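# Place the corner cone beside an orange extension cord

## Task

Locate the orange extension cord lying across one of the hall's aisles. Pick up the cone that stands in a corner of the hall and set it upright on the floor immediately next to the cord. The robot must never roll over the cord. Any quick collision of the base, a turn or the arm with fixed parts of the hall, other than the floor, fails the task, and anything the robot holds, shoves or sets in motion counts as the robot itself. The robot must not topple or finish leaning.

## Robot and tools

ROBOT. TidyBot++: a mobile base 0.54 m long, 0.50 m wide and 0.38 m tall on four powered casters, carrying a single seven-joint arm with a two-finger gripper. The arm's shoulder sits 0.12 m ahead of the base centre, 0.68 m above the floor. Segments: upper arm 0.42 m, forearm 0.31 m, wrist to hand point 0.31 m. Two cameras: base_camera (fixed on the base, facing forward) and wrist_camera (sees wherever the hand points). The arm begins folded, hand down, poking up to 0.08 m ahead of the base, elbow as high as 1.15 m.

FRAMES. All positions are metres. Base frame: origin on the floor below the base centre, x ahead, y to the left, z up. hand_pose is reported in this frame and marks the point halfway between the finger pads; the hand's own z axis runs out along the fingers, and the fingers close along its y axis. The odometry frame is the base frame as it was when the scene began. base_odometry counts wheel rotation only (slip looks like travel); heading is radians, left positive, within -3.142..3.142. base_tilt is in degrees, positive when leaning forward or right.

TOOL move. One action plus optional cameras and blocking.
- base: a relative offset from where the base last measured itself, one command key: translate_m (metres, forward positive, -2 to 2), strafe_m (metres, left positive, -2 to 2) or rotate_rad (radians, counter-clockwise from above positive, -6.3 to 6.3). Only translate_m and strafe_m may be combined; the base then goes straight to that point without turning.
- joints: absolute targets keyed by name, radians. joint_2_rad -2.249..2.249 (0 = upper arm vertical, positive leans forward); joint_4_rad -2.579..2.579 (0 = straight elbow; with joint_3_rad at 3.14, negative folds the forearm forward); joint_6_rad -2.099..2.099 (wrist). joint_1_rad, joint_3_rad, joint_5_rad, joint_7_rad are unlimited and take the short way round, so send steps below half a turn. joint_1_rad positive is clockwise from above (opposite to rotate_rad). With the hand down, joint_7_rad positive turns it counter-clockwise; at 1.57 the fingers open sideways. gripper_pos is 0 (open, about 85 mm gap) to 1 (closed); gap roughly 85 x (1 - gripper_pos) mm.
- target: an absolute hand pose, one list of seven numbers [x, y, z, qw, qx, qy, qz], base frame, metres then quaternion. With target, joints may contain only gripper_pos, otherwise the call is refused.
- speeds: lower top speeds for this action only: translate_m and strafe_m 0.05-0.5 m/s, rotate_rad 0.1-1.57 rad/s. For a combined translate/strafe, give the speed under one key.
- cameras: list from base_camera, wrist_camera, all; omitted means all, [] means none.
- blocking: true/omitted waits until all motion rests; false returns in about half a second while motion continues.
A move with no action simply reports state and images.

TOOL wait: seconds (0 to 10), optional cameras; returns early once moves settle. TOOL stop: no arguments; brakes everything still running. TOOL zoom_image: camera (base_camera or wrist_camera) and region [x0, y0, x1, y1] in pixels from the top-left, no larger than 504 x 504. TOOL read_manual: section "licences", returns licence text only. TOOL finished_scene: scene = number of the scene being ended; irreversible, and the goal must hold with the robot gone.

RESULTS. pictures lists image order. move gives done or the worst status. base_status, joint_status and hand_status per motion: done, moving, off_target (rested short, may still press), stopped, contact_stop or time_out (an unrequested stop), not_followed, torque_fault, limit_stop_at_motor_heat. joint_positions in radians; hand_pose and hand_target (where the joint targets would place the hand); motor_effort in percent of maximum, peak since last action in brackets; on_its_own lists unrequested behaviour. Warnings: "joint command not followed" with "cause:" (self-collision), "pose unreachable", ARM HIT, MOTOR HOT, OVER-TEMPERATURE FAULT. A refused call or an unrequested stop cancels the remaining move, wait and finished_scene calls in that reply; an invalid call (unknown key) does not.

PRACTICE. Hand targets usually land within about 3 cm; correct by adding (wanted minus measured) to the last target. To hold a loaded hand, resend hand_target, not hand_pose. Loads make the arm sag. A hand pointing down reaches at most about 0.94 m high, only near the base. Low, forward, close targets may miss or strike the base; nothing prevents the arm hitting the base. The arm does not avoid obstacles and keeps pushing if blocked. A blocked base shoves until it times out and may still say done. Closing on an object ends off_target at the object's width.

AVOID. Driving over the cord; fast contact with walls or furniture, including with the carried cone; snagging the arm high up while driving, or swinging an outstretched arm sideways (tipping risk); dropping or flinging the cone; squeezing it while it still rests on something, or twisting or pulling hard in the grip; excessive torque (sensor limits 104.5 N m joints 1-4, 51.3 N m joints 5-7), which freezes the arm for 10 s; and long stretched holds, which overheat motors.

Each tool is called after "Call:" in YAML: its name, and indented under it one key for each argument.

## Session

Call:
move:

Scene clock: 0.00 s.
base_odometry: x=+0.000 y=+0.000 heading=+0.000
base_tilt: forward=+0.0 right=-0.2
base_status: not commanded
joint_positions: joint_1_rad=-0.003 joint_2_rad=-0.385 joint_3_rad=+3.142 joint_4_rad=-2.558 joint_5_rad=+0.000 joint_6_rad=-0.897 joint_7_rad=+1.524 gripper_pos=+0.000
joint_status: not commanded
motor_effort: joint_1_rad=+0 joint_2_rad=+0 joint_3_rad=+0 joint_4_rad=+14 joint_5_rad=+0 joint_6_rad=+0 joint_7_rad=+1
hand_pose: x=+0.2425 y=+0.0018 z=+0.5833 quat_wxyz=(-0.001, +0.999, -0.022, +0.036) (m; base frame)
hand_target: x=+0.2427 y=+0.0018 z=+0.5834 quat_wxyz=(-0.001, +0.999, -0.022, +0.036) (m; base frame)
hand_status: not commanded
pictures: base_camera, wrist_camera
Images, in order (width x height): base_camera 644x364, wrist_camera 644x476.

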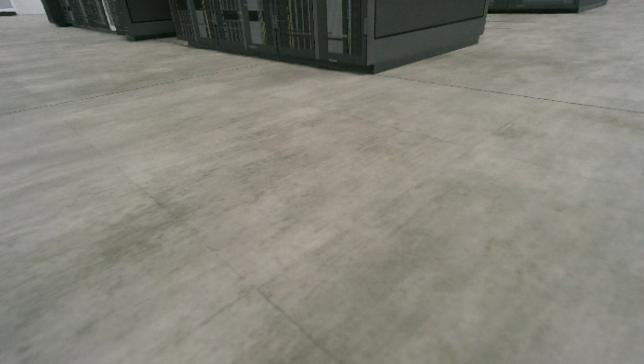

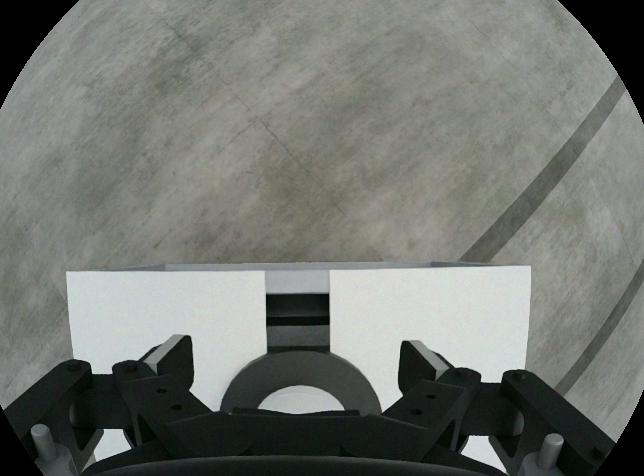

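Call:
move:
  joints: {"joint_6_rad": 0.45}

Scene clock: 2.07 s.
move: done
base_odometry: x=+0.000 y=+0.000 heading=+0.000
base_tilt: forward=+0.0 right=-0.2
base_status: not commanded
joint_positions: joint_1_rad=-0.003 joint_2_rad=-0.385 joint_3_rad=+3.142 joint_4_rad=-2.557 joint_5_rad=+0.000 joint_6_rad=+0.386 joint_7_rad=+1.524 gripper_pos=+0.000
joint_status: all done
motor_effort: joint_1_rad=+1(1) joint_2_rad=-5(5) joint_3_rad=-1(1) joint_4_rad=+19(19) joint_5_rad=+0(0) joint_6_rad=+8(9) joint_7_rad=+0(1)
hand_pose: x=+0.5243 y=+0.0023 z=+0.8273 quat_wxyz=(-0.016, +0.779, -0.018, +0.627) (m; base frame)
hand_target: x=+0.5280 y=+0.0023 z=+0.8467 quat_wxyz=(-0.016, +0.759, -0.017, +0.651) (m; base frame)
hand_status: not commanded
pictures: base_camera, wrist_camera
Images, in order (width x height): base_camera 644x364, wrist_camera 644x476.

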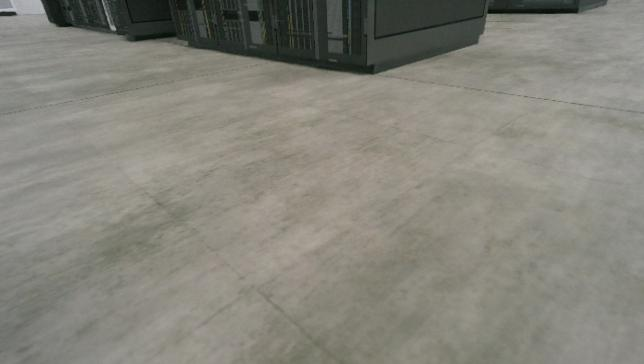

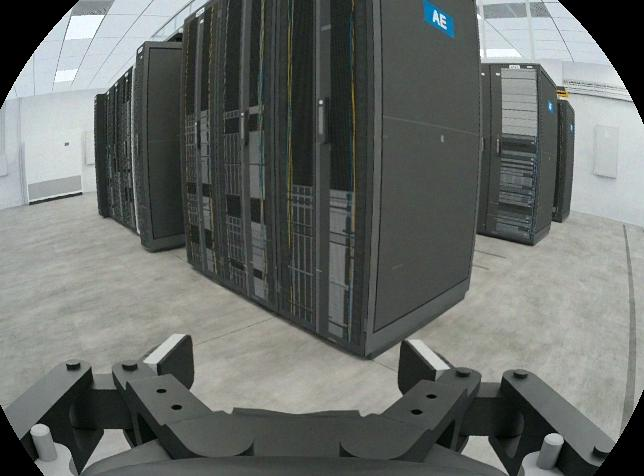

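Call:
move:
  base: {"rotate_rad": 1.57}
  cameras: ["wrist_camera"]

Call:
move:
  base: {"rotate_rad": 1.57}
  cameras: ["wrist_camera"]

Call:
move:
  base: {"rotate_rad": 1.57}
  cameras: ["wrist_camera"]

Scene clock: 4.50 s.
move: done
base_odometry: x=+0.000 y=+0.000 heading=+1.570
base_tilt: forward=+0.0 right=-0.2
base_status: done
joint_positions: joint_1_rad=-0.003 joint_2_rad=-0.385 joint_3_rad=+3.142 joint_4_rad=-2.557 joint_5_rad=+0.000 joint_6_rad=+0.387 joint_7_rad=+1.524 gripper_pos=+0.000
joint_status: not commanded
motor_effort: joint_1_rad=+1(2) joint_2_rad=-5(6) joint_3_rad=-1(2) joint_4_rad=+19(19) joint_5_rad=+0(1) joint_6_rad=+9(9) joint_7_rad=-1(1)
hand_pose: x=+0.5244 y=+0.0023 z=+0.8274 quat_wxyz=(-0.016, +0.779, -0.018, +0.627) (m; base frame)
hand_target: x=+0.5280 y=+0.0023 z=+0.8467 quat_wxyz=(-0.016, +0.759, -0.017, +0.651) (m; base frame)
hand_status: not commanded
pictures: wrist_camera
Images, in order (width x height): wrist_camera 644x476.

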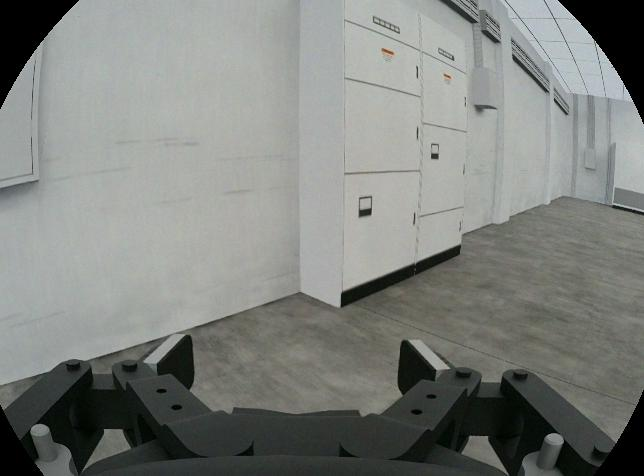

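Scene clock: 6.83 s.
move: done
base_odometry: x=+0.000 y=+0.000 heading=+3.139
base_tilt: forward=+0.0 right=-0.2
base_status: done
joint_positions: joint_1_rad=-0.003 joint_2_rad=-0.385 joint_3_rad=+3.142 joint_4_rad=-2.557 joint_5_rad=+0.000 joint_6_rad=+0.387 joint_7_rad=+1.524 gripper_pos=+0.000
joint_status: not commanded
motor_effort: joint_1_rad=+0(1) joint_2_rad=-5(6) joint_3_rad=+0(2) joint_4_rad=+19(19) joint_5_rad=+0(1) joint_6_rad=+8(9) joint_7_rad=+0(1)
hand_pose: x=+0.5244 y=+0.0024 z=+0.8275 quat_wxyz=(-0.016, +0.779, -0.018, +0.627) (m; base frame)
hand_target: x=+0.5280 y=+0.0023 z=+0.8467 quat_wxyz=(-0.016, +0.759, -0.017, +0.651) (m; base frame)
hand_status: not commanded
pictures: wrist_camera
Images, in order (width x height): wrist_camera 644x476.

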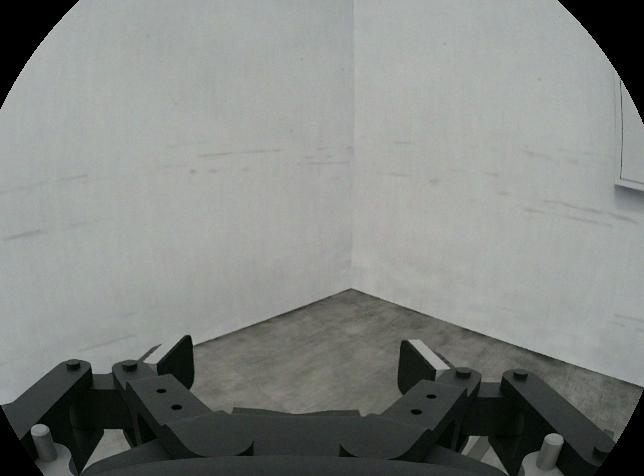

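Scene clock: 9.13 s.
move: done
base_odometry: x=+0.000 y=+0.000 heading=-1.575
base_tilt: forward=+0.0 right=-0.2
base_status: done
joint_positions: joint_1_rad=-0.003 joint_2_rad=-0.385 joint_3_rad=+3.142 joint_4_rad=-2.557 joint_5_rad=+0.000 joint_6_rad=+0.387 joint_7_rad=+1.524 gripper_pos=+0.000
joint_status: not commanded
motor_effort: joint_1_rad=+1(2) joint_2_rad=-5(6) joint_3_rad=+0(2) joint_4_rad=+19(19) joint_5_rad=+0(1) joint_6_rad=+8(9) joint_7_rad=+0(1)
hand_pose: x=+0.5244 y=+0.0024 z=+0.8276 quat_wxyz=(-0.016, +0.779, -0.017, +0.627) (m; base frame)
hand_target: x=+0.5280 y=+0.0023 z=+0.8467 quat_wxyz=(-0.016, +0.759, -0.017, +0.651) (m; base frame)
hand_status: not commanded
pictures: wrist_camera
Images, in order (width x height): wrist_camera 644x476.

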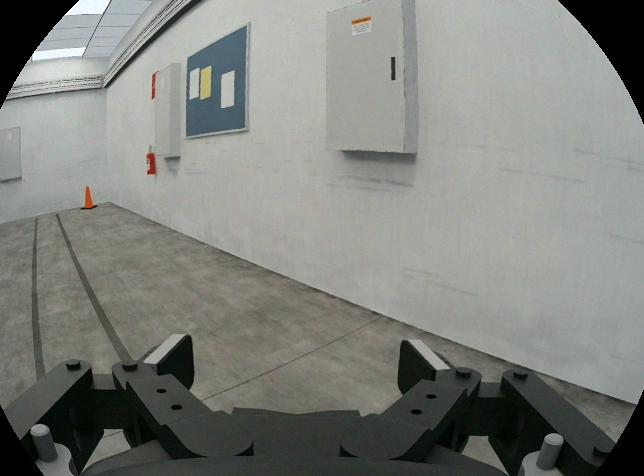

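Call:
move:
  base: {"rotate_rad": 0.755}

Call:
zoom_image:
  camera: "wrist_camera"
  region: [80, 100, 560, 360]

Scene clock: 11.43 s.
move: done
base_odometry: x=+0.000 y=+0.000 heading=-0.820
base_tilt: forward=+0.0 right=-0.2
base_status: done
joint_positions: joint_1_rad=-0.003 joint_2_rad=-0.385 joint_3_rad=+3.142 joint_4_rad=-2.557 joint_5_rad=+0.000 joint_6_rad=+0.387 joint_7_rad=+1.524 gripper_pos=+0.000
joint_status: not commanded
motor_effort: joint_1_rad=+0(2) joint_2_rad=-5(5) joint_3_rad=-1(2) joint_4_rad=+19(19) joint_5_rad=+0(1) joint_6_rad=+9(9) joint_7_rad=+1(1)
hand_pose: x=+0.5244 y=+0.0024 z=+0.8276 quat_wxyz=(-0.016, +0.779, -0.017, +0.627) (m; base frame)
hand_target: x=+0.5280 y=+0.0023 z=+0.8467 quat_wxyz=(-0.016, +0.759, -0.017, +0.651) (m; base frame)
hand_status: not commanded
pictures: base_camera, wrist_camera
Images, in order (width x height): base_camera 644x364, wrist_camera 644x476.

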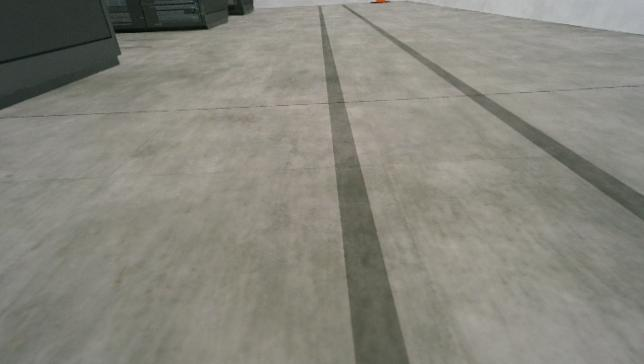

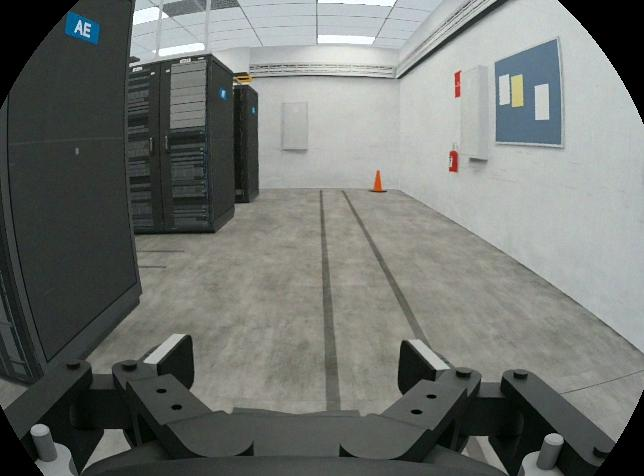

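Scaled by 1.050.

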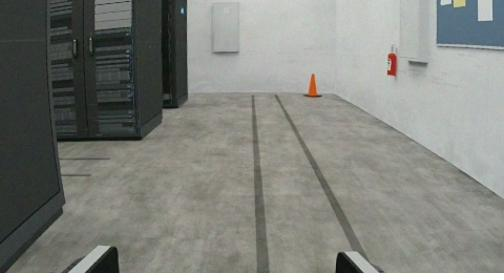

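Call:
move:
  base: {"translate_m": 2.0}
  joints: {"joint_1_rad": -1.2}
  cameras: ["wrist_camera"]

Call:
move:
  base: {"translate_m": 2.0}
  cameras: ["wrist_camera"]

Scene clock: 17.17 s.
move: done
base_odometry: x=+1.366 y=-1.461 heading=-0.820
base_tilt: forward=+0.0 right=-0.2
base_status: done
joint_positions: joint_1_rad=-1.186 joint_2_rad=-0.385 joint_3_rad=+3.142 joint_4_rad=-2.557 joint_5_rad=+0.000 joint_6_rad=+0.388 joint_7_rad=+1.524 gripper_pos=+0.000
joint_status: all done
motor_effort: joint_1_rad=+1(2) joint_2_rad=-5(6) joint_3_rad=-1(2) joint_4_rad=+19(20) joint_5_rad=+0(1) joint_6_rad=+8(9) joint_7_rad=+0(1)
hand_pose: x=+0.2702 y=+0.3762 z=+0.8279 quat_wxyz=(-0.363, +0.656, +0.419, +0.512) (m; base frame)
hand_target: x=+0.2660 y=+0.3816 z=+0.8467 quat_wxyz=(-0.380, +0.636, +0.413, +0.529) (m; base frame)
hand_status: not commanded
pictures: wrist_camera
Images, in order (width x height): wrist_camera 644x476.

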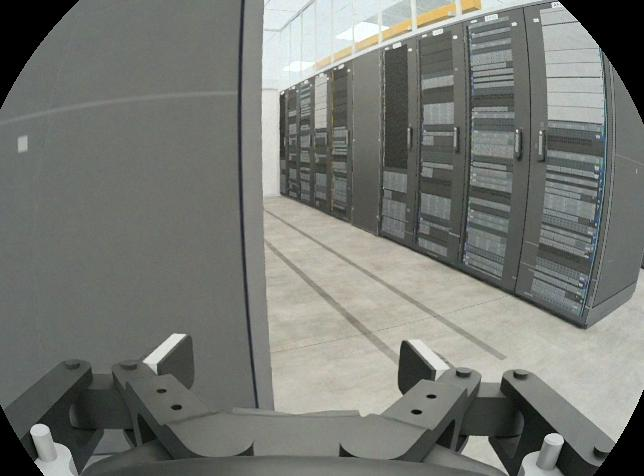

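Scene clock: 22.53 s.
move: done
base_odometry: x=+2.733 y=-2.921 heading=-0.819
base_tilt: forward=+0.0 right=-0.2
base_status: done
joint_positions: joint_1_rad=-1.186 joint_2_rad=-0.385 joint_3_rad=+3.142 joint_4_rad=-2.557 joint_5_rad=+0.000 joint_6_rad=+0.388 joint_7_rad=+1.524 gripper_pos=+0.000
joint_status: not commanded
motor_effort: joint_1_rad=+0(2) joint_2_rad=-5(6) joint_3_rad=-1(2) joint_4_rad=+19(19) joint_5_rad=+0(1) joint_6_rad=+8(9) joint_7_rad=+0(1)
hand_pose: x=+0.2698 y=+0.3763 z=+0.8279 quat_wxyz=(-0.363, +0.656, +0.420, +0.512) (m; base frame)
hand_target: x=+0.2660 y=+0.3816 z=+0.8467 quat_wxyz=(-0.380, +0.636, +0.413, +0.529) (m; base frame)
hand_status: not commanded
pictures: wrist_camera
Images, in order (width x height): wrist_camera 644x476.

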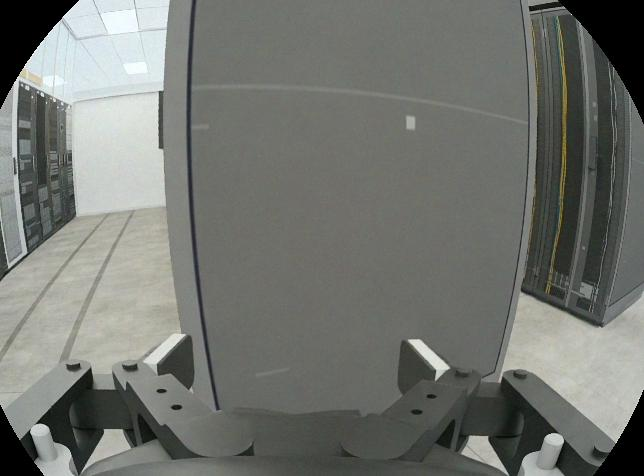

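Call:
move:
  base: {"translate_m": 1.5}
  cameras: ["wrist_camera"]

Scene clock: 26.97 s.
move: done
base_odometry: x=+3.759 y=-4.016 heading=-0.818
base_tilt: forward=+0.0 right=-0.2
base_status: done
joint_positions: joint_1_rad=-1.187 joint_2_rad=-0.385 joint_3_rad=+3.142 joint_4_rad=-2.557 joint_5_rad=+0.000 joint_6_rad=+0.388 joint_7_rad=+1.524 gripper_pos=+0.000
joint_status: not commanded
motor_effort: joint_1_rad=+1(1) joint_2_rad=-5(6) joint_3_rad=-1(2) joint_4_rad=+19(20) joint_5_rad=+0(1) joint_6_rad=+9(9) joint_7_rad=+0(1)
hand_pose: x=+0.2696 y=+0.3764 z=+0.8279 quat_wxyz=(-0.363, +0.655, +0.420, +0.512) (m; base frame)
hand_target: x=+0.2660 y=+0.3816 z=+0.8467 quat_wxyz=(-0.380, +0.636, +0.413, +0.529) (m; base frame)
hand_status: not commanded
pictures: wrist_camera
Images, in order (width x height): wrist_camera 644x476.

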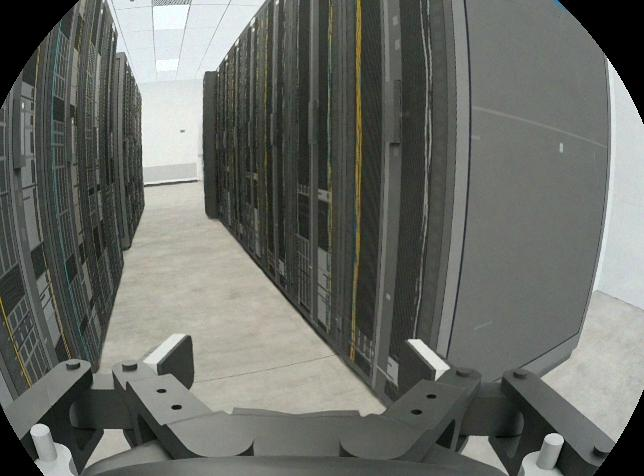

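Call:
move:
  base: {"translate_m": 1.3}

Scene clock: 31.03 s.
move: done
base_odometry: x=+4.648 y=-4.964 heading=-0.818
base_tilt: forward=+0.0 right=-0.2
base_status: done
joint_positions: joint_1_rad=-1.187 joint_2_rad=-0.385 joint_3_rad=+3.142 joint_4_rad=-2.557 joint_5_rad=+0.000 joint_6_rad=+0.388 joint_7_rad=+1.524 gripper_pos=+0.000
joint_status: not commanded
motor_effort: joint_1_rad=+0(1) joint_2_rad=-5(6) joint_3_rad=+0(2) joint_4_rad=+19(20) joint_5_rad=+0(1) joint_6_rad=+9(9) joint_7_rad=+0(1)
hand_pose: x=+0.2695 y=+0.3765 z=+0.8280 quat_wxyz=(-0.363, +0.655, +0.420, +0.512) (m; base frame)
hand_target: x=+0.2660 y=+0.3816 z=+0.8467 quat_wxyz=(-0.380, +0.636, +0.413, +0.529) (m; base frame)
hand_status: not commanded
pictures: base_camera, wrist_camera
Images, in order (width x height): base_camera 644x364, wrist_camera 644x476.

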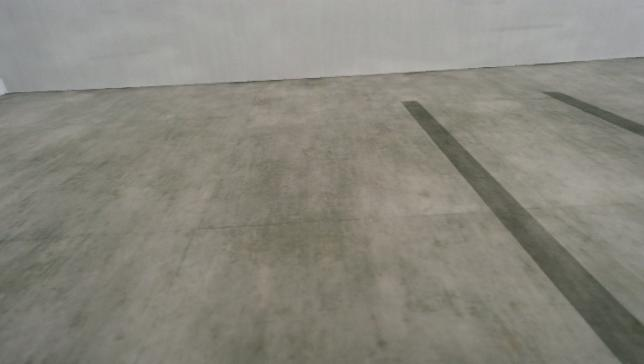

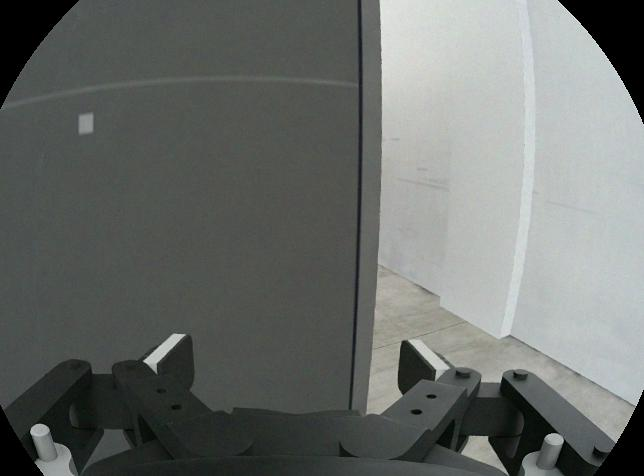

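Call:
move:
  joints: {"joint_1_rad": 0.4}
  cameras: ["wrist_camera"]

Scene clock: 33.97 s.
move: done
base_odometry: x=+4.648 y=-4.964 heading=-0.818
base_tilt: forward=+0.0 right=-0.2
base_status: not commanded
joint_positions: joint_1_rad=+0.385 joint_2_rad=-0.385 joint_3_rad=+3.142 joint_4_rad=-2.557 joint_5_rad=+0.000 joint_6_rad=+0.388 joint_7_rad=+1.524 gripper_pos=+0.000
joint_status: all done
motor_effort: joint_1_rad=+0(2) joint_2_rad=-5(5) joint_3_rad=+0(2) joint_4_rad=+19(19) joint_5_rad=+0(1) joint_6_rad=+8(9) joint_7_rad=-1(1)
hand_pose: x=+0.4952 y=-0.1511 z=+0.8280 quat_wxyz=(+0.106, +0.760, -0.167, +0.619) (m; base frame)
hand_target: x=+0.4962 y=-0.1581 z=+0.8467 quat_wxyz=(+0.114, +0.740, -0.168, +0.641) (m; base frame)
hand_status: not commanded
pictures: wrist_camera
Images, in order (width x height): wrist_camera 644x476.

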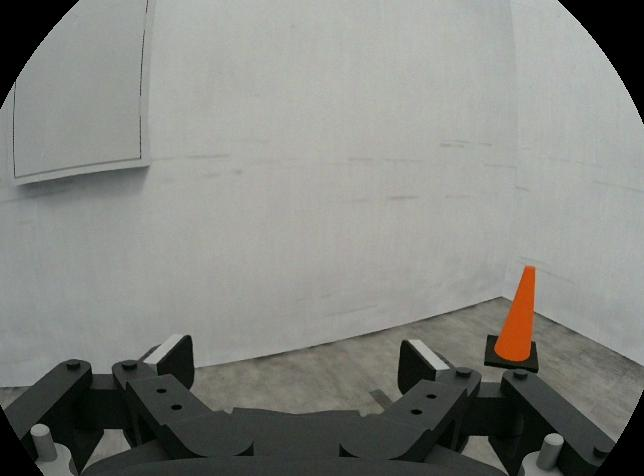

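Call:
move:
  base: {"translate_m": 0.6}
  joints: {"joint_1_rad": -1.57}

Scene clock: 37.40 s.
move: done
base_odometry: x=+5.058 y=-5.402 heading=-0.818
base_tilt: forward=+0.0 right=-0.2
base_status: done
joint_positions: joint_1_rad=-1.555 joint_2_rad=-0.385 joint_3_rad=+3.142 joint_4_rad=-2.557 joint_5_rad=+0.000 joint_6_rad=+0.389 joint_7_rad=+1.524 gripper_pos=+0.000
joint_status: all done
motor_effort: joint_1_rad=+0(2) joint_2_rad=-5(7) joint_3_rad=+0(2) joint_4_rad=+19(20) joint_5_rad=+0(1) joint_6_rad=+9(9) joint_7_rad=+0(1)
hand_pose: x=+0.1240 y=+0.4054 z=+0.8282 quat_wxyz=(-0.451, +0.567, +0.533, +0.437) (m; base frame)
hand_target: x=+0.1180 y=+0.4090 z=+0.8467 quat_wxyz=(-0.471, +0.549, +0.523, +0.450) (m; base frame)
hand_status: not commanded
pictures: base_camera, wrist_camera
Images, in order (width x height): base_camera 644x364, wrist_camera 644x476.

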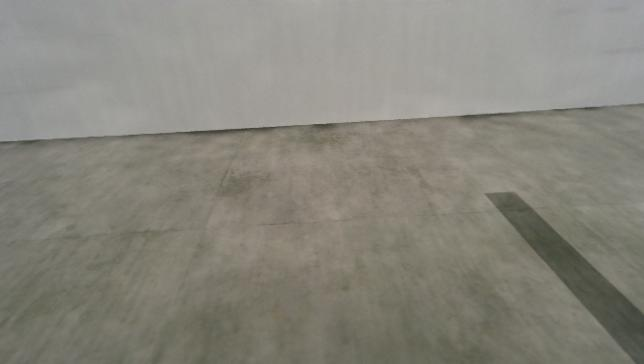

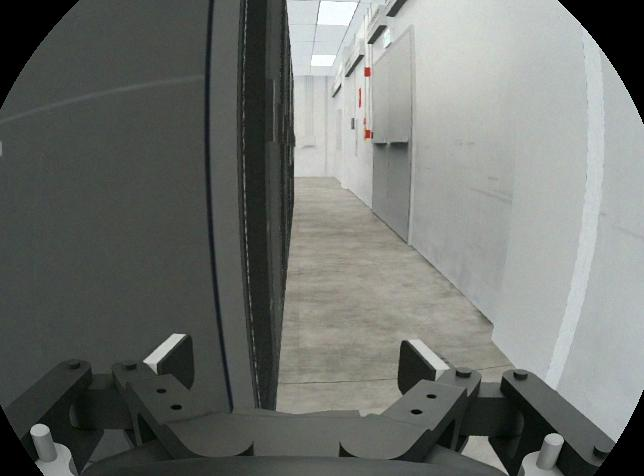

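Call:
zoom_image:
  camera: "wrist_camera"
  region: [260, 160, 480, 340]

Scaled by 2.291.

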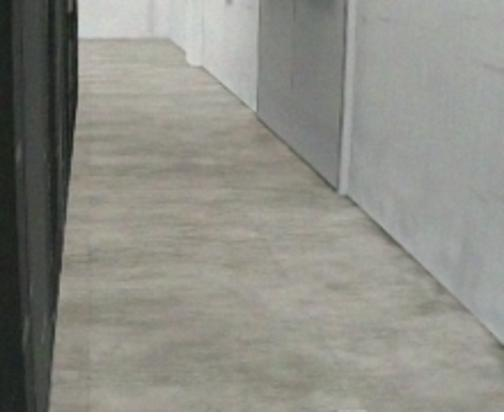

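Call:
move:
  base: {"rotate_rad": -1.2}
  joints: {"joint_1_rad": 0.0}

Scene clock: 40.47 s.
move: done
base_odometry: x=+5.059 y=-5.402 heading=-2.017
base_tilt: forward=+0.0 right=-0.2
base_status: done
joint_positions: joint_1_rad=-0.015 joint_2_rad=-0.385 joint_3_rad=+3.142 joint_4_rad=-2.557 joint_5_rad=+0.000 joint_6_rad=+0.389 joint_7_rad=+1.524 gripper_pos=+0.000
joint_status: all done
motor_effort: joint_1_rad=+1(2) joint_2_rad=-5(7) joint_3_rad=+0(2) joint_4_rad=+19(19) joint_5_rad=+0(1) joint_6_rad=+9(9) joint_7_rad=+0(1)
hand_pose: x=+0.5244 y=+0.0073 z=+0.8282 quat_wxyz=(-0.019, +0.778, -0.013, +0.628) (m; base frame)
hand_target: x=+0.5280 y=+0.0013 z=+0.8467 quat_wxyz=(-0.015, +0.758, -0.018, +0.651) (m; base frame)
hand_status: not commanded
pictures: base_camera, wrist_camera
Images, in order (width x height): base_camera 644x364, wrist_camera 644x476.

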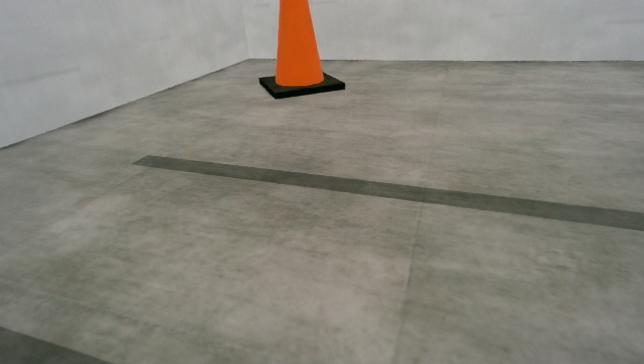

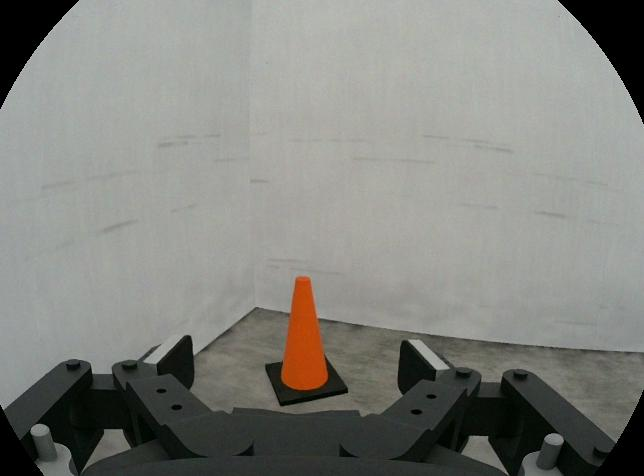

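Call:
move:
  base: {"translate_m": 1.0, "strafe_m": 0.07}
  target: [0.6, 0.0, 0.72, 0, 1, 0, 0]

Scene clock: 44.60 s.
move: off_target
base_odometry: x=+4.689 y=-6.333 heading=-2.018
base_tilt: forward=+0.0 right=-0.2
base_status: done
joint_positions: joint_1_rad=-0.015 joint_2_rad=+0.400 joint_3_rad=+3.153 joint_4_rad=-1.291 joint_5_rad=+0.000 joint_6_rad=-1.397 joint_7_rad=+1.524 gripper_pos=+0.000
joint_status: not commanded
motor_effort: joint_1_rad=+0(1) joint_2_rad=-31(34) joint_3_rad=-1(2) joint_4_rad=+17(21) joint_5_rad=+0(0) joint_6_rad=+0(9) joint_7_rad=+0(1)
hand_pose: x=+0.6118 y=+0.0039 z=+0.7210 quat_wxyz=(+0.001, +0.999, -0.021, +0.027) (m; base frame)
hand_target: x=+0.6000 y=+0.0000 z=+0.7200 quat_wxyz=(+0.000, +1.000, +0.000, +0.000) (m; base frame)
hand_status: off_target (0.013 m and 3.9 deg from the pose sent, 0.132 m and 77.8 deg at the start)
pictures: base_camera, wrist_camera
Images, in order (width x height): base_camera 644x364, wrist_camera 644x476.

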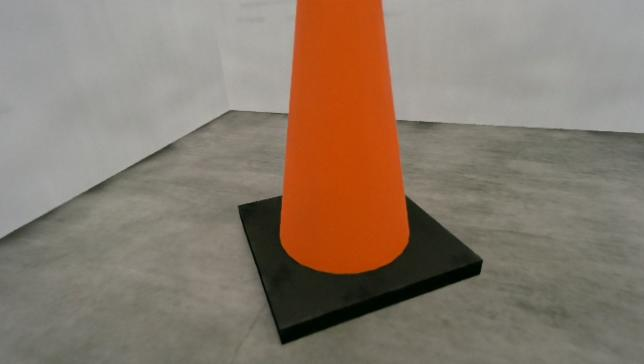

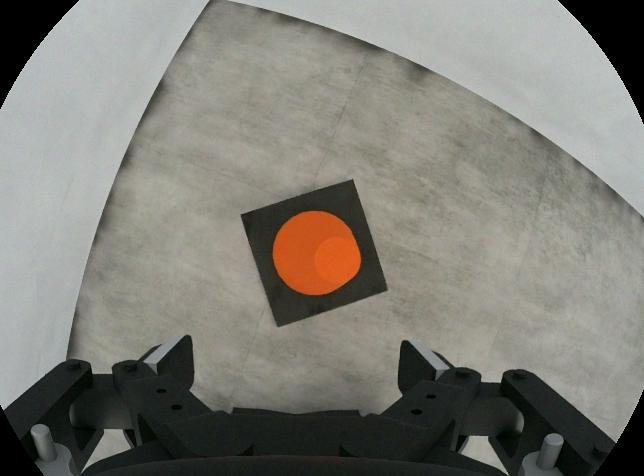

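Call:
move:
  target: [0.63, -0.048, 0.56, 0, 1, 0, 0]

Scene clock: 46.73 s.
move: off_target
base_odometry: x=+4.689 y=-6.333 heading=-2.018
base_tilt: forward=+0.0 right=-0.2
base_status: not commanded
joint_positions: joint_1_rad=+0.071 joint_2_rad=+0.608 joint_3_rad=+3.155 joint_4_rad=-1.477 joint_5_rad=+0.000 joint_6_rad=-1.112 joint_7_rad=+1.619 gripper_pos=+0.000
joint_status: not commanded
motor_effort: joint_1_rad=+1(2) joint_2_rad=-35(40) joint_3_rad=-1(2) joint_4_rad=+14(17) joint_5_rad=+0(0) joint_6_rad=+0(1) joint_7_rad=+0(1)
hand_pose: x=+0.6142 y=-0.0398 z=+0.5618 quat_wxyz=(+0.002, +0.999, -0.017, -0.028) (m; base frame)
hand_target: x=+0.6300 y=-0.0480 z=+0.5600 quat_wxyz=(+0.000, +1.000, +0.000, +0.000) (m; base frame)
hand_status: off_target (0.018 m and 3.7 deg from the pose sent, 0.170 m and 3.9 deg at the start)
pictures: base_camera, wrist_camera
Images, in order (width x height): base_camera 644x364, wrist_camera 644x476.

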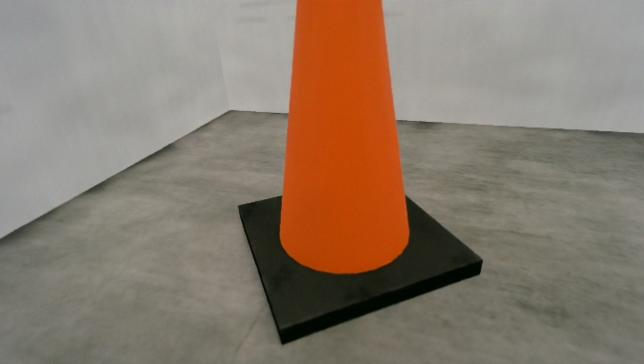

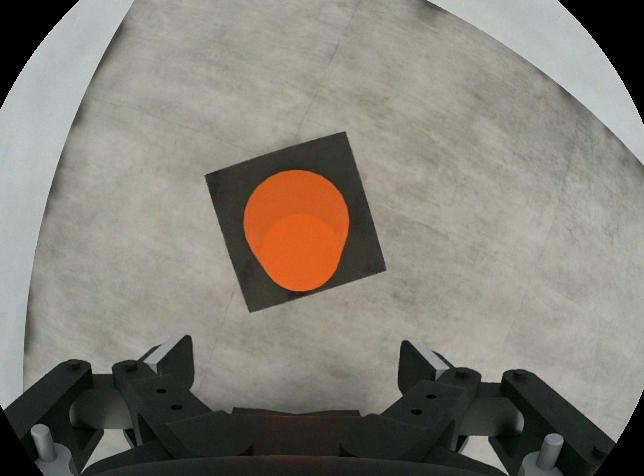

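Call:
move:
  target: [0.662, -0.054, 0.53, 0, 1, 0, 0]

Scene clock: 48.03 s.
move: off_target
base_odometry: x=+4.689 y=-6.333 heading=-2.018
base_tilt: forward=+0.0 right=-0.2
base_status: not commanded
joint_positions: joint_1_rad=+0.075 joint_2_rad=+0.696 joint_3_rad=+3.155 joint_4_rad=-1.406 joint_5_rad=+0.000 joint_6_rad=-1.096 joint_7_rad=+1.623 gripper_pos=+0.000
joint_status: not commanded
motor_effort: joint_1_rad=+0(1) joint_2_rad=-37(39) joint_3_rad=+0(2) joint_4_rad=+13(15) joint_5_rad=+0(0) joint_6_rad=+0(1) joint_7_rad=+1(1)
hand_pose: x=+0.6406 y=-0.0439 z=+0.5345 quat_wxyz=(+0.002, +0.999, -0.016, -0.028) (m; base frame)
hand_target: x=+0.6620 y=-0.0540 z=+0.5300 quat_wxyz=(+0.000, +1.000, +0.000, +0.000) (m; base frame)
hand_status: off_target (0.024 m and 3.8 deg from the pose sent, 0.059 m and 3.7 deg at the start)
pictures: base_camera, wrist_camera
Images, in order (width x height): base_camera 644x364, wrist_camera 644x476.

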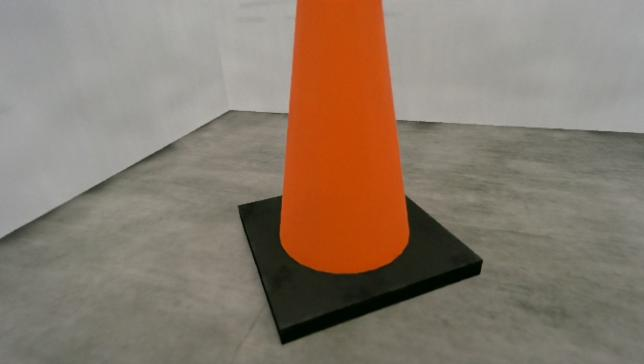

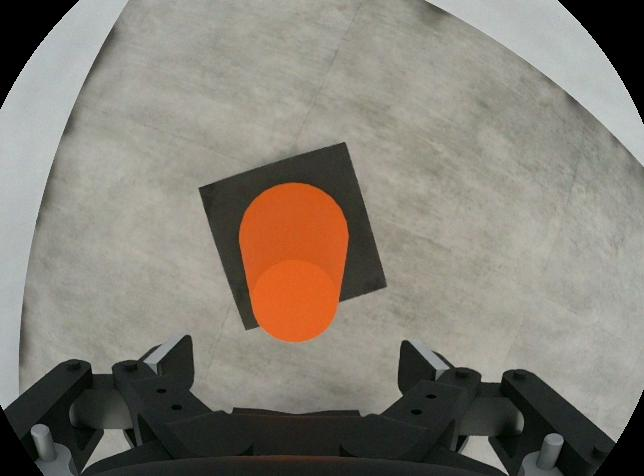

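Call:
move:
  target: [0.673, -0.055, 0.446, 0, 1, 0, 0]

Scene clock: 49.63 s.
move: off_target
base_odometry: x=+4.689 y=-6.333 heading=-2.018
base_tilt: forward=+0.0 right=-0.2
base_status: not commanded
joint_positions: joint_1_rad=+0.077 joint_2_rad=+0.844 joint_3_rad=+3.155 joint_4_rad=-1.413 joint_5_rad=+0.000 joint_6_rad=-0.932 joint_7_rad=+1.623 gripper_pos=+0.000
joint_status: not commanded
motor_effort: joint_1_rad=+0(1) joint_2_rad=-41(44) joint_3_rad=-2(2) joint_4_rad=+13(14) joint_5_rad=+0(0) joint_6_rad=-1(1) joint_7_rad=+0(1)
hand_pose: x=+0.6601 y=-0.0472 z=+0.4511 quat_wxyz=(+0.003, +1.000, -0.017, -0.024) (m; base frame)
hand_target: x=+0.6730 y=-0.0550 z=+0.4460 quat_wxyz=(+0.000, +1.000, +0.000, +0.000) (m; base frame)
hand_status: off_target (0.016 m and 3.4 deg from the pose sent, 0.095 m and 3.8 deg at the start)
pictures: base_camera, wrist_camera
Images, in order (width x height): base_camera 644x364, wrist_camera 644x476.

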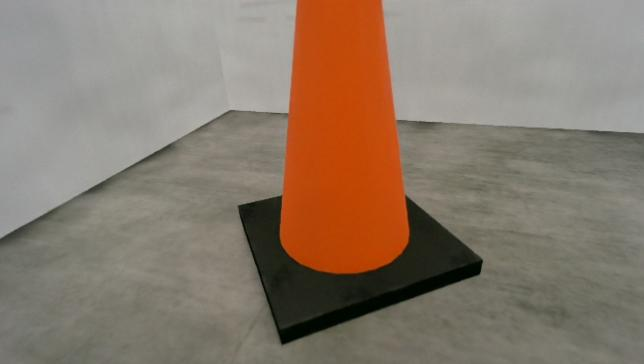

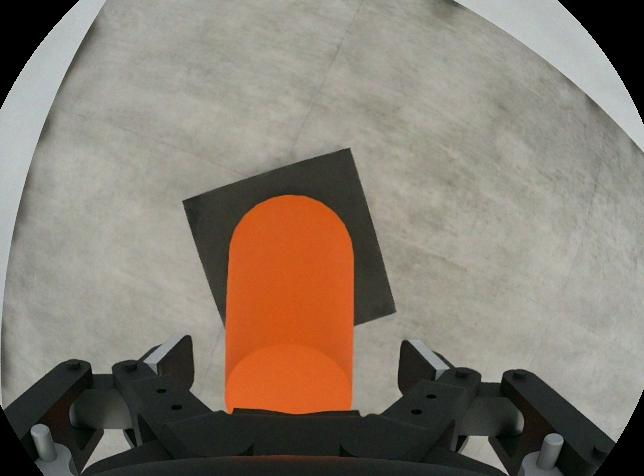

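Call:
move:
  joints: {"gripper_pos": 0.6}

Scene clock: 50.87 s.
move: off_target
base_odometry: x=+4.689 y=-6.333 heading=-2.018
base_tilt: forward=+0.0 right=-0.2
base_status: not commanded
joint_positions: joint_1_rad=+0.079 joint_2_rad=+0.840 joint_3_rad=+3.149 joint_4_rad=-1.416 joint_5_rad=-0.002 joint_6_rad=-0.929 joint_7_rad=+1.623 gripper_pos=+0.500
joint_status: gripper_pos off_target (ended at +0.500, target +0.600)
motor_effort: joint_1_rad=+3(6) joint_2_rad=-39(41) joint_3_rad=+1(5) joint_4_rad=+14(16) joint_5_rad=+2(5) joint_6_rad=+2(4) joint_7_rad=+0(1)
hand_pose: x=+0.6604 y=-0.0447 z=+0.4527 quat_wxyz=(+0.000, +1.000, -0.016, -0.022) (m; base frame)
hand_target: x=+0.6730 y=-0.0550 z=+0.4460 quat_wxyz=(+0.000, +1.000, +0.000, +0.000) (m; base frame)
hand_status: not commanded
pictures: base_camera, wrist_camera
Images, in order (width x height): base_camera 644x364, wrist_camera 644x476.

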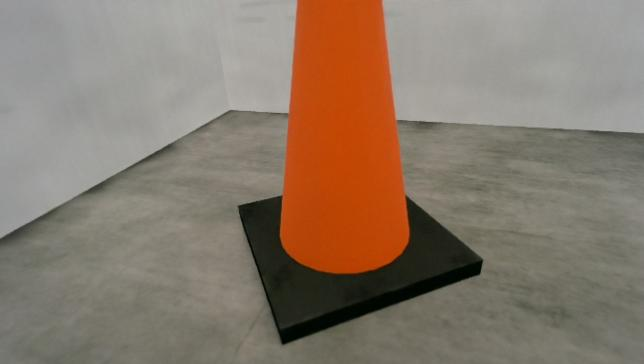

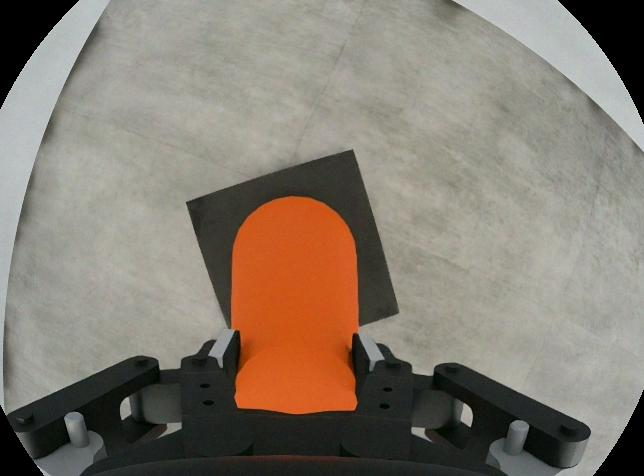

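Call:
move:
  target: [0.673, -0.055, 0.56, 0, 1, 0, 0]

Scene clock: 52.83 s.
move: off_target
base_odometry: x=+4.689 y=-6.333 heading=-2.018
base_tilt: forward=+0.0 right=-0.2
base_status: not commanded
joint_positions: joint_1_rad=+0.079 joint_2_rad=+0.765 joint_3_rad=+3.153 joint_4_rad=-1.345 joint_5_rad=-0.002 joint_6_rad=-1.083 joint_7_rad=+1.626 gripper_pos=+0.501
joint_status: not commanded
motor_effort: joint_1_rad=+0(4) joint_2_rad=-51(57) joint_3_rad=-1(2) joint_4_rad=+19(20) joint_5_rad=+0(2) joint_6_rad=-2(3) joint_7_rad=+0(2)
hand_pose: x=+0.6622 y=-0.0468 z=+0.5127 quat_wxyz=(+0.001, +1.000, -0.017, -0.026) (m; base frame)
hand_target: x=+0.6730 y=-0.0550 z=+0.5600 quat_wxyz=(+0.000, +1.000, +0.000, +0.000) (m; base frame)
hand_status: off_target (0.049 m and 3.5 deg from the pose sent, 0.109 m and 3.1 deg at the start)
pictures: base_camera, wrist_camera
Images, in order (width x height): base_camera 644x364, wrist_camera 644x476.

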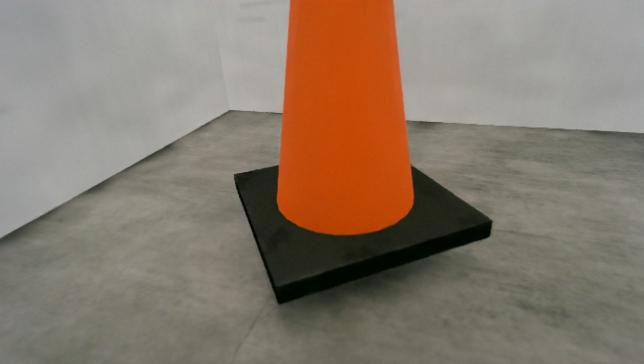

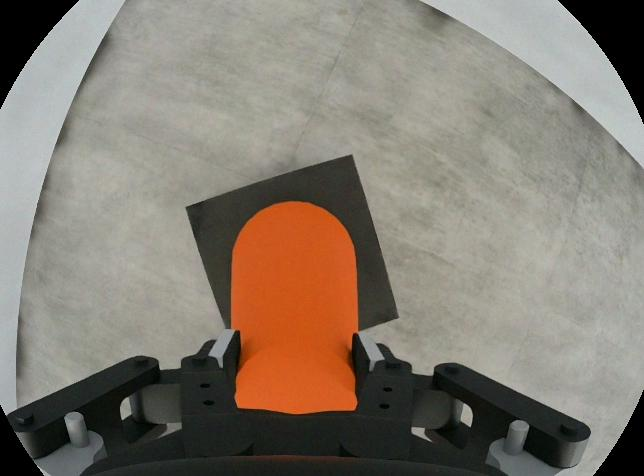

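Call:
move:
  base: {"translate_m": -0.95}
  target: [0.56, -0.01, 0.85, 0, 1, 0, 0]

Scene clock: 57.20 s.
move: off_target
base_odometry: x=+5.100 y=-5.477 heading=-2.018
base_tilt: forward=+0.0 right=-0.2
base_status: done
joint_positions: joint_1_rad=+0.012 joint_2_rad=+0.380 joint_3_rad=+3.165 joint_4_rad=-1.015 joint_5_rad=-0.002 joint_6_rad=-1.796 joint_7_rad=+1.626 gripper_pos=+0.502
joint_status: not commanded
motor_effort: joint_1_rad=+1(2) joint_2_rad=-39(56) joint_3_rad=-1(3) joint_4_rad=+23(24) joint_5_rad=+0(1) joint_6_rad=-1(4) joint_7_rad=-1(1)
hand_pose: x=+0.5695 y=-0.0119 z=+0.8166 quat_wxyz=(+0.002, +1.000, +0.011, -0.025) (m; base frame)
hand_target: x=+0.5600 y=-0.0100 z=+0.8500 quat_wxyz=(+0.000, +1.000, +0.000, +0.000) (m; base frame)
hand_status: off_target (0.035 m and 3.1 deg from the pose sent, 0.354 m and 3.5 deg at the start)
pictures: base_camera, wrist_camera
Images, in order (width x height): base_camera 644x364, wrist_camera 644x476.

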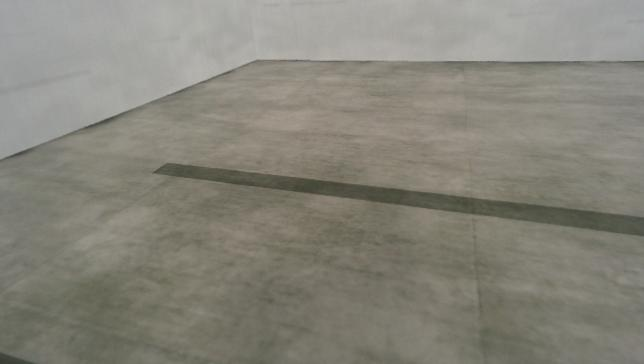

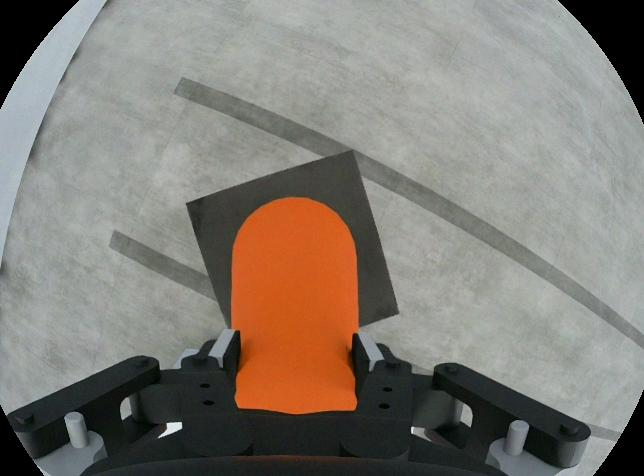

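Call:
move:
  base: {"rotate_rad": 2.768}
  speeds: {"rotate_rad": 0.9}
  cameras: ["base_camera"]

Call:
zoom_image:
  camera: "base_camera"
  region: [320, 0, 644, 150]

Scene clock: 61.47 s.
move: done
base_odometry: x=+5.100 y=-5.477 heading=+0.750
base_tilt: forward=+0.0 right=-0.2
base_status: done
joint_positions: joint_1_rad=-0.004 joint_2_rad=+0.380 joint_3_rad=+3.178 joint_4_rad=-1.015 joint_5_rad=-0.002 joint_6_rad=-1.796 joint_7_rad=+1.626 gripper_pos=+0.502
joint_status: not commanded
motor_effort: joint_1_rad=+1(5) joint_2_rad=-39(41) joint_3_rad=+0(5) joint_4_rad=+22(23) joint_5_rad=+0(4) joint_6_rad=-1(3) joint_7_rad=+0(1)
hand_pose: x=+0.5696 y=-0.0099 z=+0.8165 quat_wxyz=(+0.005, +1.000, +0.012, -0.025) (m; base frame)
hand_target: x=+0.5600 y=-0.0100 z=+0.8500 quat_wxyz=(+0.000, +1.000, +0.000, +0.000) (m; base frame)
hand_status: not commanded
pictures: base_camera
Images, in order (width x height): base_camera 644x364.

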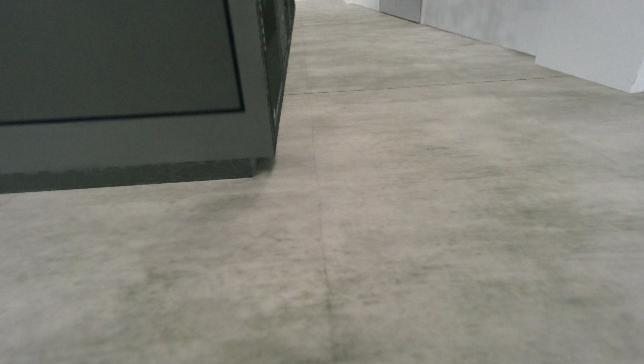

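Scaled by 1.556.

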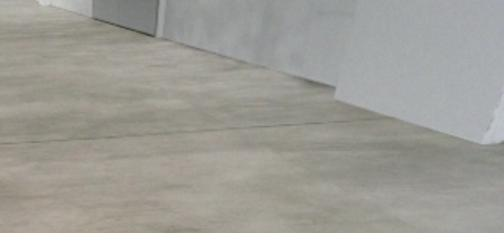

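Call:
zoom_image:
  camera: "base_camera"
  region: [280, 0, 420, 60]

Call:
move:
  base: {"translate_m": -0.4, "strafe_m": 1.55}
  cameras: ["base_camera"]

Call:
zoom_image:
  camera: "base_camera"
  region: [220, 0, 420, 100]

Scaled by 3.600.

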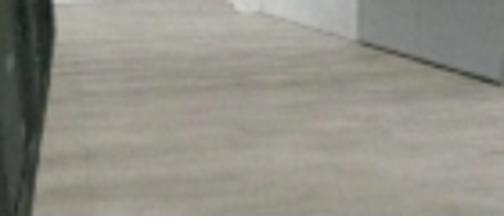

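Scene clock: 66.13 s.
move: done
base_odometry: x=+3.750 y=-4.617 heading=+0.750
base_tilt: forward=+0.0 right=-0.2
base_status: done
joint_positions: joint_1_rad=-0.001 joint_2_rad=+0.380 joint_3_rad=+3.179 joint_4_rad=-1.015 joint_5_rad=-0.002 joint_6_rad=-1.796 joint_7_rad=+1.626 gripper_pos=+0.502
joint_status: not commanded
motor_effort: joint_1_rad=+1(4) joint_2_rad=-39(40) joint_3_rad=-1(4) joint_4_rad=+23(23) joint_5_rad=+0(3) joint_6_rad=-1(2) joint_7_rad=+0(1)
hand_pose: x=+0.5696 y=-0.0112 z=+0.8165 quat_wxyz=(+0.005, +1.000, +0.011, -0.025) (m; base frame)
hand_target: x=+0.5600 y=-0.0100 z=+0.8500 quat_wxyz=(+0.000, +1.000, +0.000, +0.000) (m; base frame)
hand_status: not commanded
pictures: base_camera
Images, in order (width x height): base_camera 644x364.

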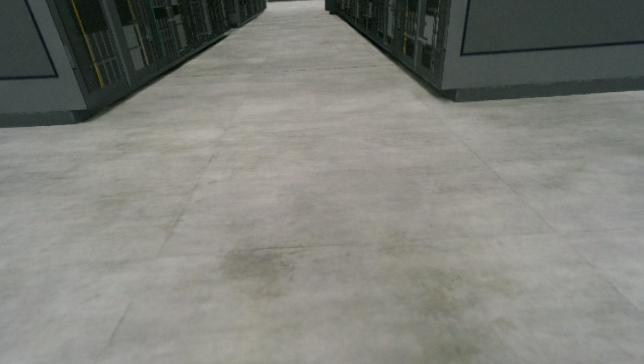

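Scaled by 2.520.

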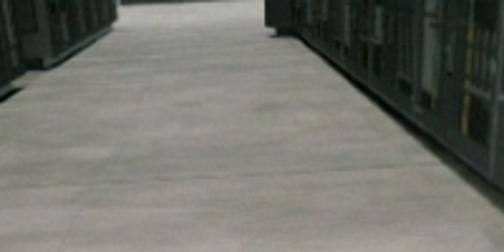

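Call:
move:
  base: {"strafe_m": 2.0}
  cameras: ["base_camera"]

Call:
zoom_image:
  camera: "base_camera"
  region: [160, 0, 360, 100]

Call:
move:
  base: {"strafe_m": 0.6}
  cameras: ["base_camera"]

Call:
zoom_image:
  camera: "base_camera"
  region: [220, 0, 420, 100]

Scene clock: 71.73 s.
move: done
base_odometry: x=+2.385 y=-3.154 heading=+0.751
base_tilt: forward=+0.0 right=-0.2
base_status: done
joint_positions: joint_1_rad=-0.001 joint_2_rad=+0.380 joint_3_rad=+3.179 joint_4_rad=-1.015 joint_5_rad=-0.002 joint_6_rad=-1.796 joint_7_rad=+1.626 gripper_pos=+0.502
joint_status: not commanded
motor_effort: joint_1_rad=+0(4) joint_2_rad=-39(40) joint_3_rad=-1(3) joint_4_rad=+23(23) joint_5_rad=+0(3) joint_6_rad=-1(2) joint_7_rad=+0(1)
hand_pose: x=+0.5696 y=-0.0112 z=+0.8165 quat_wxyz=(+0.005, +1.000, +0.011, -0.025) (m; base frame)
hand_target: x=+0.5600 y=-0.0100 z=+0.8500 quat_wxyz=(+0.000, +1.000, +0.000, +0.000) (m; base frame)
hand_status: not commanded
pictures: base_camera
Images, in order (width x height): base_camera 644x364.

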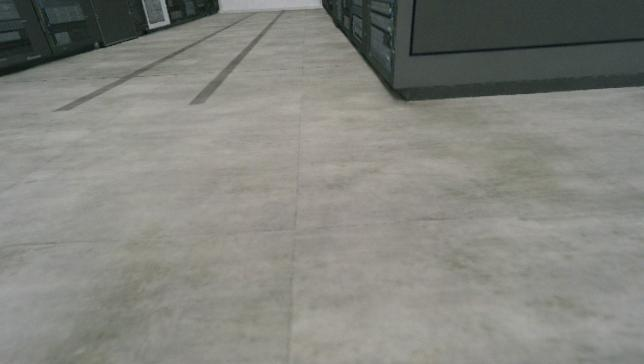

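Scaled by 2.520.

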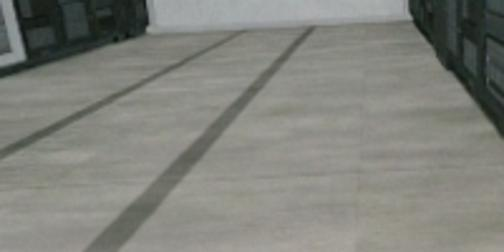

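Scene clock: 74.30 s.
move: done
base_odometry: x=+1.976 y=-2.715 heading=+0.751
base_tilt: forward=+0.0 right=-0.2
base_status: done
joint_positions: joint_1_rad=+0.000 joint_2_rad=+0.380 joint_3_rad=+3.180 joint_4_rad=-1.015 joint_5_rad=-0.002 joint_6_rad=-1.796 joint_7_rad=+1.626 gripper_pos=+0.502
joint_status: not commanded
motor_effort: joint_1_rad=+1(3) joint_2_rad=-39(40) joint_3_rad=-1(4) joint_4_rad=+23(23) joint_5_rad=+0(3) joint_6_rad=-1(2) joint_7_rad=+0(1)
hand_pose: x=+0.5696 y=-0.0121 z=+0.8165 quat_wxyz=(+0.005, +1.000, +0.010, -0.025) (m; base frame)
hand_target: x=+0.5600 y=-0.0100 z=+0.8500 quat_wxyz=(+0.000, +1.000, +0.000, +0.000) (m; base frame)
hand_status: not commanded
pictures: base_camera
Images, in order (width x height): base_camera 644x364.

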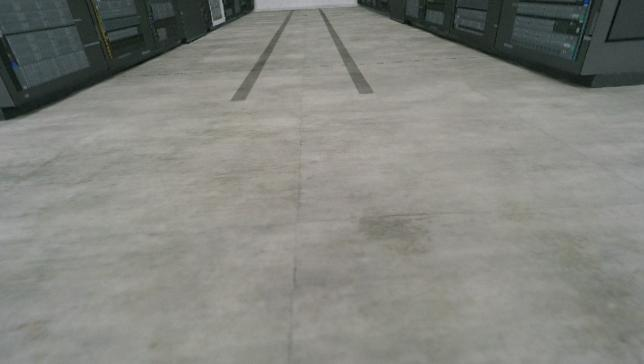

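Scaled by 2.520.

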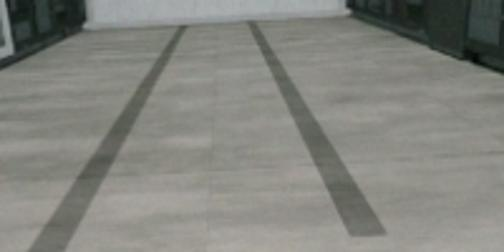

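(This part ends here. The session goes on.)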